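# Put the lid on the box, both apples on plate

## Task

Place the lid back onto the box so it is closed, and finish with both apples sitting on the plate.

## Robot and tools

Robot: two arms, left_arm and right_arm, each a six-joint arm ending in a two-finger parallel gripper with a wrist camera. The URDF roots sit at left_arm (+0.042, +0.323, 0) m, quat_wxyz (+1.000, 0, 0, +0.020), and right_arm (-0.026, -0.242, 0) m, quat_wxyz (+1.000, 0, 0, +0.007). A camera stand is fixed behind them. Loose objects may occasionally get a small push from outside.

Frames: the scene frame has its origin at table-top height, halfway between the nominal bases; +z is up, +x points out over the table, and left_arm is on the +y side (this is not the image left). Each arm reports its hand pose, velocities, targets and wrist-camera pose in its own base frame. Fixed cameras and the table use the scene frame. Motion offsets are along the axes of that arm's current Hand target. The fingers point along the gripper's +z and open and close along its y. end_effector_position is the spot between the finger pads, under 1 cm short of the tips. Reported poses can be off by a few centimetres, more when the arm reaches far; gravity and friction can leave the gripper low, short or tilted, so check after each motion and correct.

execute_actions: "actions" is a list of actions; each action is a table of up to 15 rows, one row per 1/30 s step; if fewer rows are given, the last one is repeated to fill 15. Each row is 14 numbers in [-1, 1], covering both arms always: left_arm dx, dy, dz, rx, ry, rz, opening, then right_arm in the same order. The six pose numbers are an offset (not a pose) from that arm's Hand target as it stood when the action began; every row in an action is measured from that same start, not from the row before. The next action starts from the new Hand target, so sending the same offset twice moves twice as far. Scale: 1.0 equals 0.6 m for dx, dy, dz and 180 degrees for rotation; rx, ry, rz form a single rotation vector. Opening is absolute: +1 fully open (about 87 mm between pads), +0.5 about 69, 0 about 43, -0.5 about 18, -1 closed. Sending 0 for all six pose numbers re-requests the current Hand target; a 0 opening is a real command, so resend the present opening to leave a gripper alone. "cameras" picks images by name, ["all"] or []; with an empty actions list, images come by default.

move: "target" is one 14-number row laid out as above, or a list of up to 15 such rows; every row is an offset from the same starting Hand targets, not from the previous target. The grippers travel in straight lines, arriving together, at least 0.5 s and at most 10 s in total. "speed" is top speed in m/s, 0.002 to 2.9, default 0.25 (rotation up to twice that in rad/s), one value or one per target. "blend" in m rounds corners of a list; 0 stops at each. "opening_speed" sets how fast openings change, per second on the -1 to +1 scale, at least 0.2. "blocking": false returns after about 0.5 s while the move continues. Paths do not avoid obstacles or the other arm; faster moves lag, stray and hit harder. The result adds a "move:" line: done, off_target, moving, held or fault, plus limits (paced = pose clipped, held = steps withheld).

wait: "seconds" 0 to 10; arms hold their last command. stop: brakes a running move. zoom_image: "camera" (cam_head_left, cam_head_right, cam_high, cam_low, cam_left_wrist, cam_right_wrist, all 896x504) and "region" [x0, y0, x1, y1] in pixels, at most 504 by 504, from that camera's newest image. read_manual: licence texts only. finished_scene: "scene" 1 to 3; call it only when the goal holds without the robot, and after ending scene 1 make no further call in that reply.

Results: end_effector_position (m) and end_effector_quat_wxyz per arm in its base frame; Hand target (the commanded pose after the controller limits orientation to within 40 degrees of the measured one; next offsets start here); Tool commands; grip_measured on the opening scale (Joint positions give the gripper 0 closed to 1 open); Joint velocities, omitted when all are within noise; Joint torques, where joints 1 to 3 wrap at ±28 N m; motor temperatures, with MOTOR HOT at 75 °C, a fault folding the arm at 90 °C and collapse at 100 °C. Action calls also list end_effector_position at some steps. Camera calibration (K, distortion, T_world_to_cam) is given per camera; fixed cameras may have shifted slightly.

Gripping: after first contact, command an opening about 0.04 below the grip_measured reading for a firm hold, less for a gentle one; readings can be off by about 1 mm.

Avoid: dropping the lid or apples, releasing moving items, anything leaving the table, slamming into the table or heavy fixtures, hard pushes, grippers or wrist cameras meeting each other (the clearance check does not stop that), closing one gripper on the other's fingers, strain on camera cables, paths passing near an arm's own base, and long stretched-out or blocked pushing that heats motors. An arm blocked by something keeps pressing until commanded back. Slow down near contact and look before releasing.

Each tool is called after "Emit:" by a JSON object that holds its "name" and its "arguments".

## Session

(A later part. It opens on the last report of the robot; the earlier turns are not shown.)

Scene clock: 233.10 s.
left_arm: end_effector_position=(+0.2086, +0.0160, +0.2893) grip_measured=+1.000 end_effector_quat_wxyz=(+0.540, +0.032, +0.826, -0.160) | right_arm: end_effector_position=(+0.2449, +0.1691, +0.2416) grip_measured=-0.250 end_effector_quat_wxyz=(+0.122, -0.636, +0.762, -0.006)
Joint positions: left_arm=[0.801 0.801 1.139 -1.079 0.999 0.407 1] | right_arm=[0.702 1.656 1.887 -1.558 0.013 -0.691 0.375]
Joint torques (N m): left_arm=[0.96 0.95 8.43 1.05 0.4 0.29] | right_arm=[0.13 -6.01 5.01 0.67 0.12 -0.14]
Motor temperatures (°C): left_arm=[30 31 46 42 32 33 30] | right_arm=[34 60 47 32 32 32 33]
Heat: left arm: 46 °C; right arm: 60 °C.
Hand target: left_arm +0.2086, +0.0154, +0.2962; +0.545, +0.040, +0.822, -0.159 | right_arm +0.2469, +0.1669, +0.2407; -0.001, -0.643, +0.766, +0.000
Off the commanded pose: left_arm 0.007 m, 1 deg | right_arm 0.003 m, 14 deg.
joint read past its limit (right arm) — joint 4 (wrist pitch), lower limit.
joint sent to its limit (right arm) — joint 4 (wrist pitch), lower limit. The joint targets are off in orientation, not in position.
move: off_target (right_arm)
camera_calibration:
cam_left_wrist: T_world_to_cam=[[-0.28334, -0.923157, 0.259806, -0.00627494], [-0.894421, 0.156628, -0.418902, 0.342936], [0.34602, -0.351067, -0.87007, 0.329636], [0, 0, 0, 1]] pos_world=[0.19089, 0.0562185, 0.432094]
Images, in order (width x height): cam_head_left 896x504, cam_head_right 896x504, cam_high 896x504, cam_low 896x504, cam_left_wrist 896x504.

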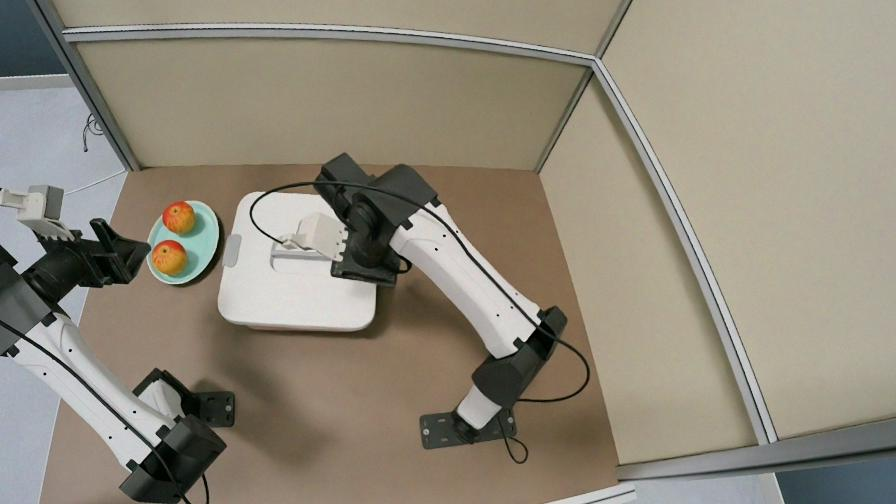

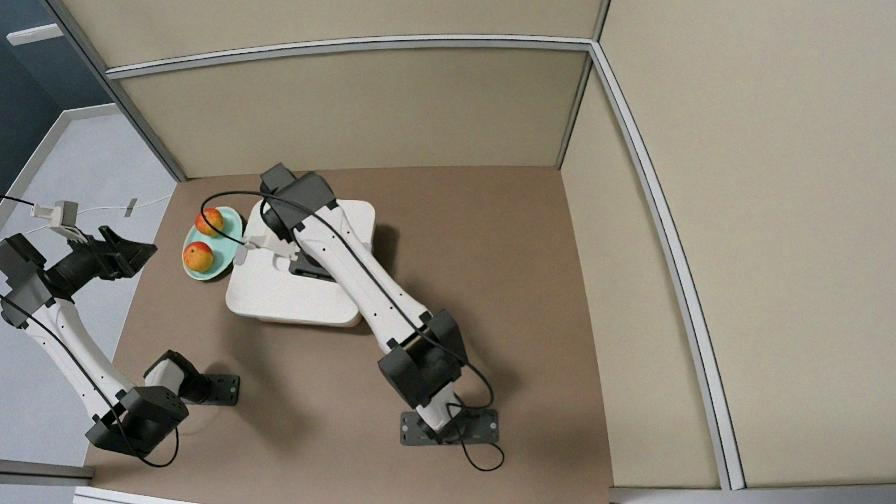

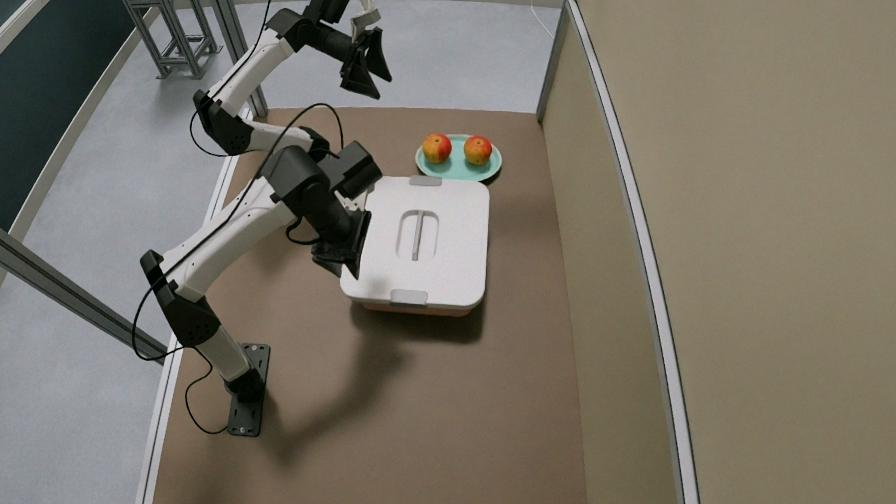

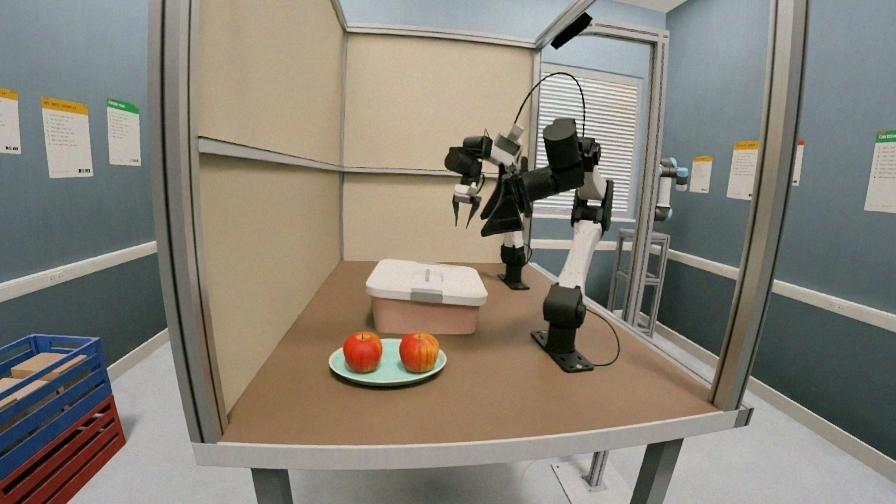

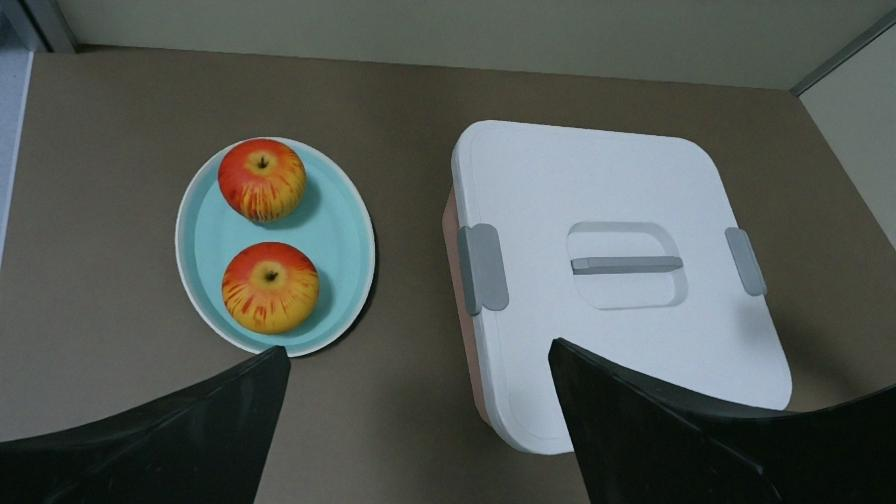

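Emit:
{"name": "move", "arguments": {"target": [[0,0,0,0,0,0,1,-0.3,-0.15,0.04,0,0,0,-0.25],[0,0,0,0,0,0,1,-0.3,-0.15,0.2,0,0,0,-0.25],[0,0,0,0,0,0,1,-0.3,-0.15,0.2,0,0,0,-1]], "speed": [0.3,0.12,0.1], "blend": [0.01,0,0], "opening_speed": 0.9, "cameras": ["cam_low","cam_right_wrist"]}}

Emit:
{"name": "zoom_image", "arguments": {"camera": "cam_low", "region": [355, 240, 495, 340]}}

Scene clock: 265.07 s.
left_arm: end_effector_position=(+0.2086, +0.0160, +0.2893) grip_measured=+1.000 end_effector_quat_wxyz=(+0.540, +0.032, +0.826, -0.160) | right_arm: end_effector_position=(+0.3657, +0.3296, +0.1237) grip_measured=-0.694 end_effector_quat_wxyz=(+0.120, -0.652, +0.748, +0.004)
Joint positions: left_arm=[0.801 0.801 1.139 -1.079 0.999 0.407 1] | right_arm=[0.788 2.549 2.773 -1.554 0.009 -0.647 0.153]
Joint torques (N m): left_arm=[0.91 1.02 8.36 1.05 0.39 0.28] | right_arm=[0.16 -11.6 5.56 0.61 0.05 0.11]
Motor temperatures (°C): left_arm=[30 31 46 42 32 33 30] | right_arm=[34 55 46 32 32 32 33]
Heat: left arm: 46 °C; right arm: 55 °C.
Hand target: left_arm +0.2086, +0.0154, +0.2962; +0.545, +0.040, +0.822, -0.159 | right_arm +0.3666, +0.3284, +0.1204; -0.001, -0.643, +0.766, +0.000
Off the commanded pose: left_arm 0.007 m, 1 deg | right_arm 0.004 m, 14 deg.
joint sent to its limit (right arm) — joint 4 (wrist pitch), lower limit. The joint targets are off in orientation, not in position.
move: off_target (right_arm); target 3's new opening was sent with right_arm's hand 0.004 m and 14 deg from that target
camera_calibration:
cam_right_wrist: T_world_to_cam=[[0.972858, -0.187258, 0.13595, -0.308595], [-0.231405, -0.78785, 0.57074, 0.302026], [0.000232729, -0.586709, -0.809798, 0.435659], [0, 0, 0, 1]] pos_world=[0.370007, 0.435769, 0.222371]
Images, in order (width x height): cam_low 896x504, cam_right_wrist 896x504.

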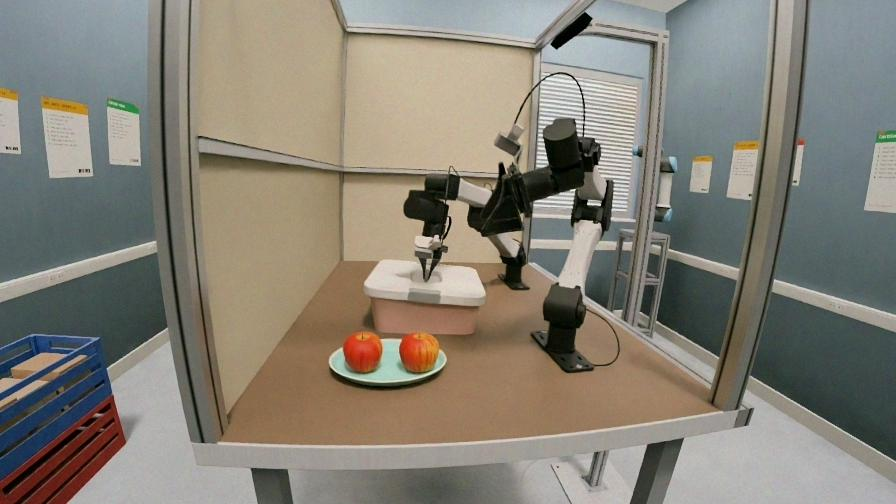

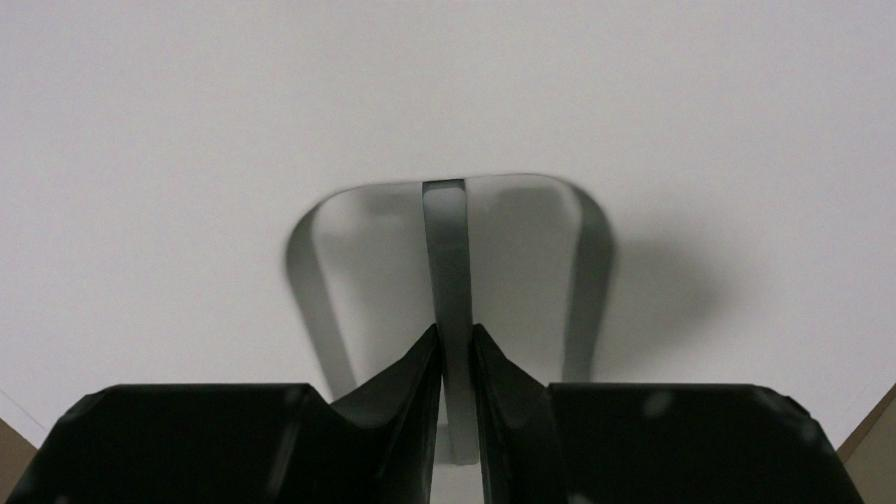

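Scaled by 3.600.

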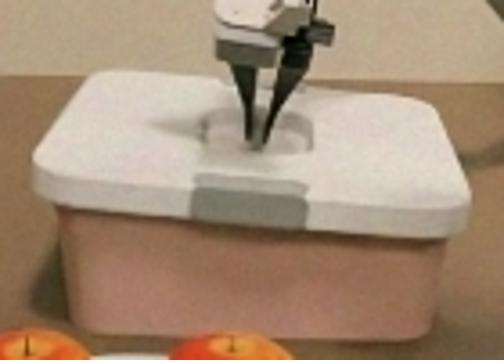

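Emit:
{"name": "move", "arguments": {"target": [0,0,0,0,0,0,1,0,0,0,0,0,0,-0.25], "opening_speed": 0.7, "cameras": ["cam_low","cam_high"]}}

Emit:
{"name": "zoom_image", "arguments": {"camera": "cam_low", "region": [355, 240, 495, 340]}}

Emit:
{"name": "zoom_image", "arguments": {"camera": "cam_high", "region": [320, 150, 540, 350]}}

Scene clock: 278.30 s.
left_arm: end_effector_position=(+0.2086, +0.0160, +0.2893) grip_measured=+1.000 end_effector_quat_wxyz=(+0.540, +0.032, +0.826, -0.160) | right_arm: end_effector_position=(+0.3657, +0.3296, +0.1237) grip_measured=-0.250 end_effector_quat_wxyz=(+0.120, -0.652, +0.748, +0.004)
Joint positions: left_arm=[0.801 0.801 1.139 -1.079 0.999 0.407 1] | right_arm=[0.788 2.549 2.773 -1.554 0.009 -0.647 0.375]
Joint velocities: left_arm=[0.017 -0.007 -0.002 -0.022 -0.022 -0.154 0] | right_arm=[within noise]
Joint torques (N m): left_arm=[0.99 1.01 8.42 1.05 0.38 0.29] | right_arm=[0.18 -11.63 5.53 0.61 0.07 0.11]
Motor temperatures (°C): left_arm=[30 31 46 41 32 33 30] | right_arm=[34 58 46 32 32 32 33]
Heat: left arm: 46 °C; right arm: 58 °C.
Hand target: left_arm +0.2086, +0.0154, +0.2962; +0.545, +0.040, +0.822, -0.159 | right_arm +0.3666, +0.3284, +0.1204; -0.001, -0.643, +0.766, +0.000
Off the commanded pose: left_arm 0.007 m, 1 deg | right_arm 0.004 m, 14 deg.
joint sent to its limit (right arm) — joint 4 (wrist pitch), lower limit. The joint targets are off in orientation, not in position.
move: off_target (right_arm)
Images, in order (width x height): cam_high 896x504, cam_low 896x504.

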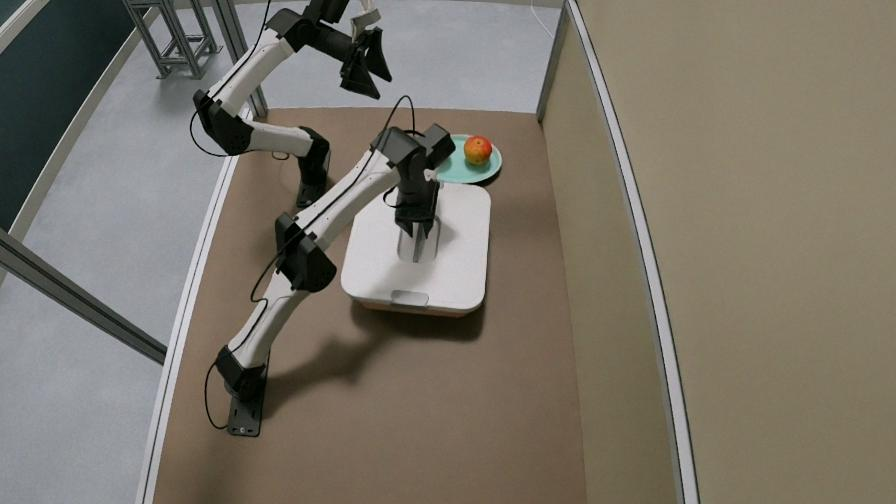

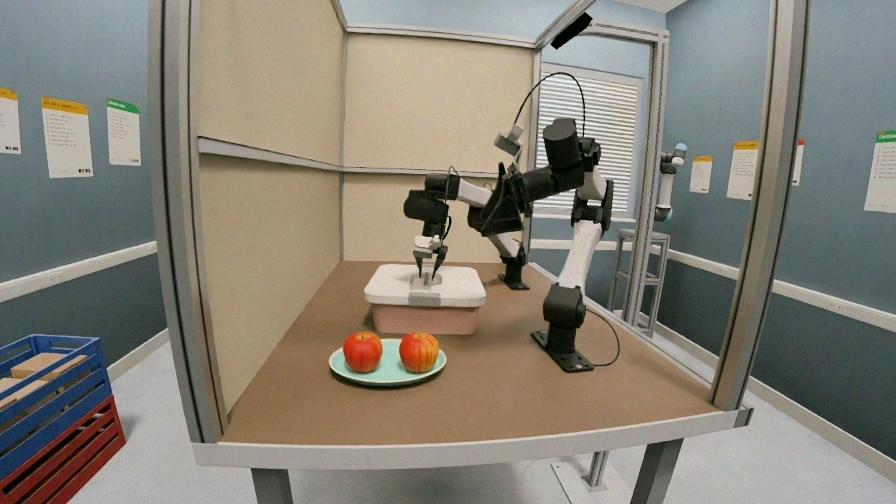

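Scaled by 3.600.

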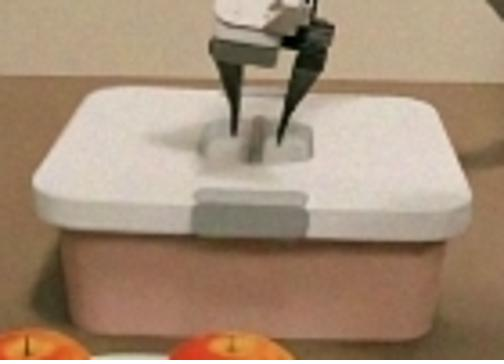

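Scaled by 2.291.

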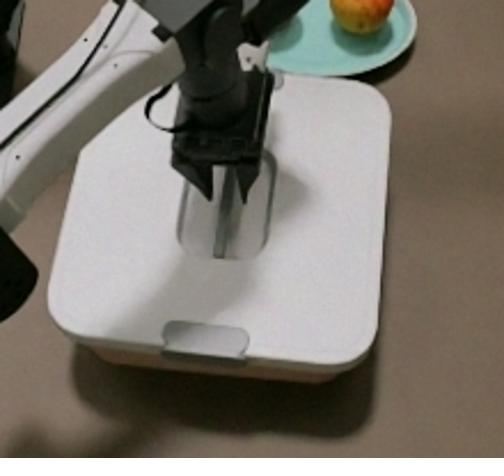

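Seated now. Retreat.

Emit:
{"name": "move", "arguments": {"target": [[0,0,0,0,0,0,1,0,0,-0.16,0,0,0,-0.25],[0,0,0,0,0,0,1,0.3,0.15,-0.2,0,0,0,-0.25]], "speed": [0.2,0.4], "blend": 0.02, "cameras": ["cam_low","cam_high"]}}

Emit:
{"name": "zoom_image", "arguments": {"camera": "cam_low", "region": [355, 240, 495, 340]}}

Scene clock: 288.63 s.
left_arm: end_effector_position=(+0.2086, +0.0160, +0.2893) grip_measured=+1.000 end_effector_quat_wxyz=(+0.540, +0.032, +0.826, -0.160) | right_arm: end_effector_position=(+0.2447, +0.1697, +0.2416) grip_measured=-0.250 end_effector_quat_wxyz=(+0.122, -0.636, +0.762, -0.004)
Joint positions: left_arm=[0.801 0.801 1.139 -1.079 0.999 0.407 1] | right_arm=[0.701 1.656 1.887 -1.557 0.009 -0.691 0.375]
Joint torques (N m): left_arm=[0.88 0.98 8.4 1.06 0.38 0.27] | right_arm=[0.17 -5.98 5 0.66 0.16 -0.14]
Motor temperatures (°C): left_arm=[30 31 46 41 32 33 30] | right_arm=[34 61 46 32 32 32 33]
Heat: left arm: 46 °C; right arm: 61 °C.
Hand target: left_arm +0.2086, +0.0154, +0.2962; +0.545, +0.040, +0.822, -0.159 | right_arm +0.2469, +0.1669, +0.2407; -0.001, -0.643, +0.766, +0.000
Off the commanded pose: left_arm 0.007 m, 1 deg | right_arm 0.004 m, 14 deg.
joint read past its limit (right arm) — joint 4 (wrist pitch), lower limit.
joint sent to its limit (right arm) — joint 4 (wrist pitch), lower limit. The joint targets are off in orientation, not in position.
move: off_target (right_arm)
Images, in order (width x height): cam_high 896x504, cam_low 896x504.

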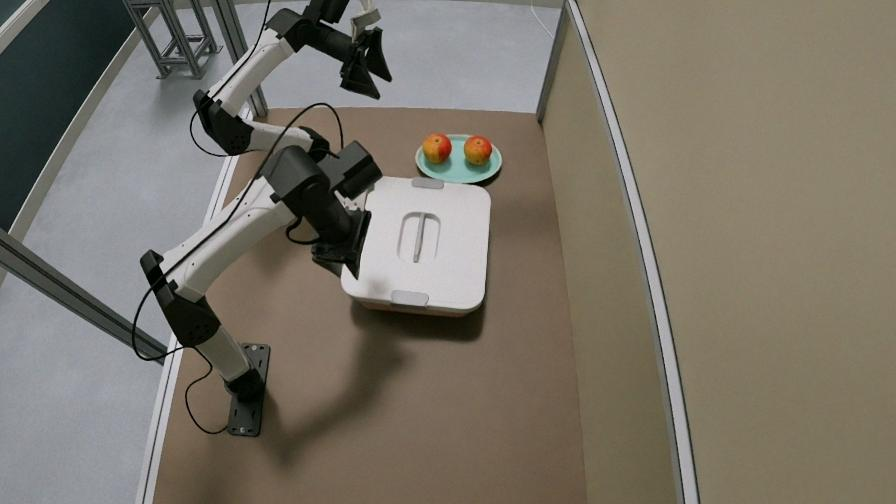

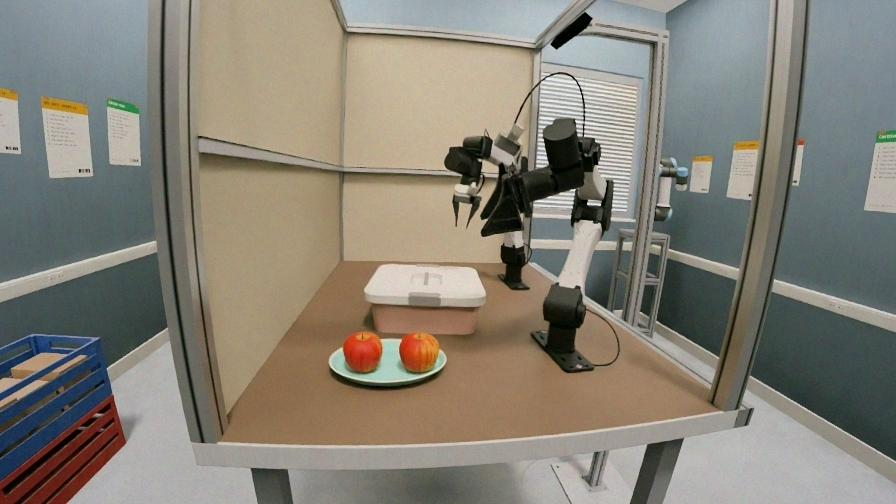

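Scaled by 3.600.

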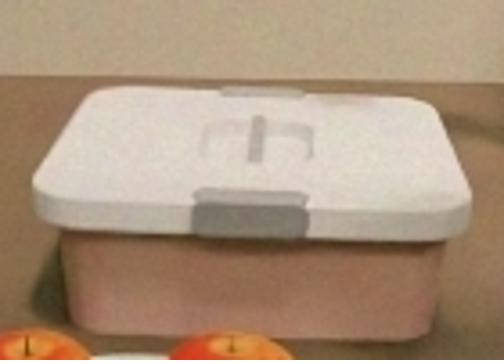

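Emit:
{"name": "finished_scene", "arguments": {"scene": 3}}

The scene is finished: the task was done.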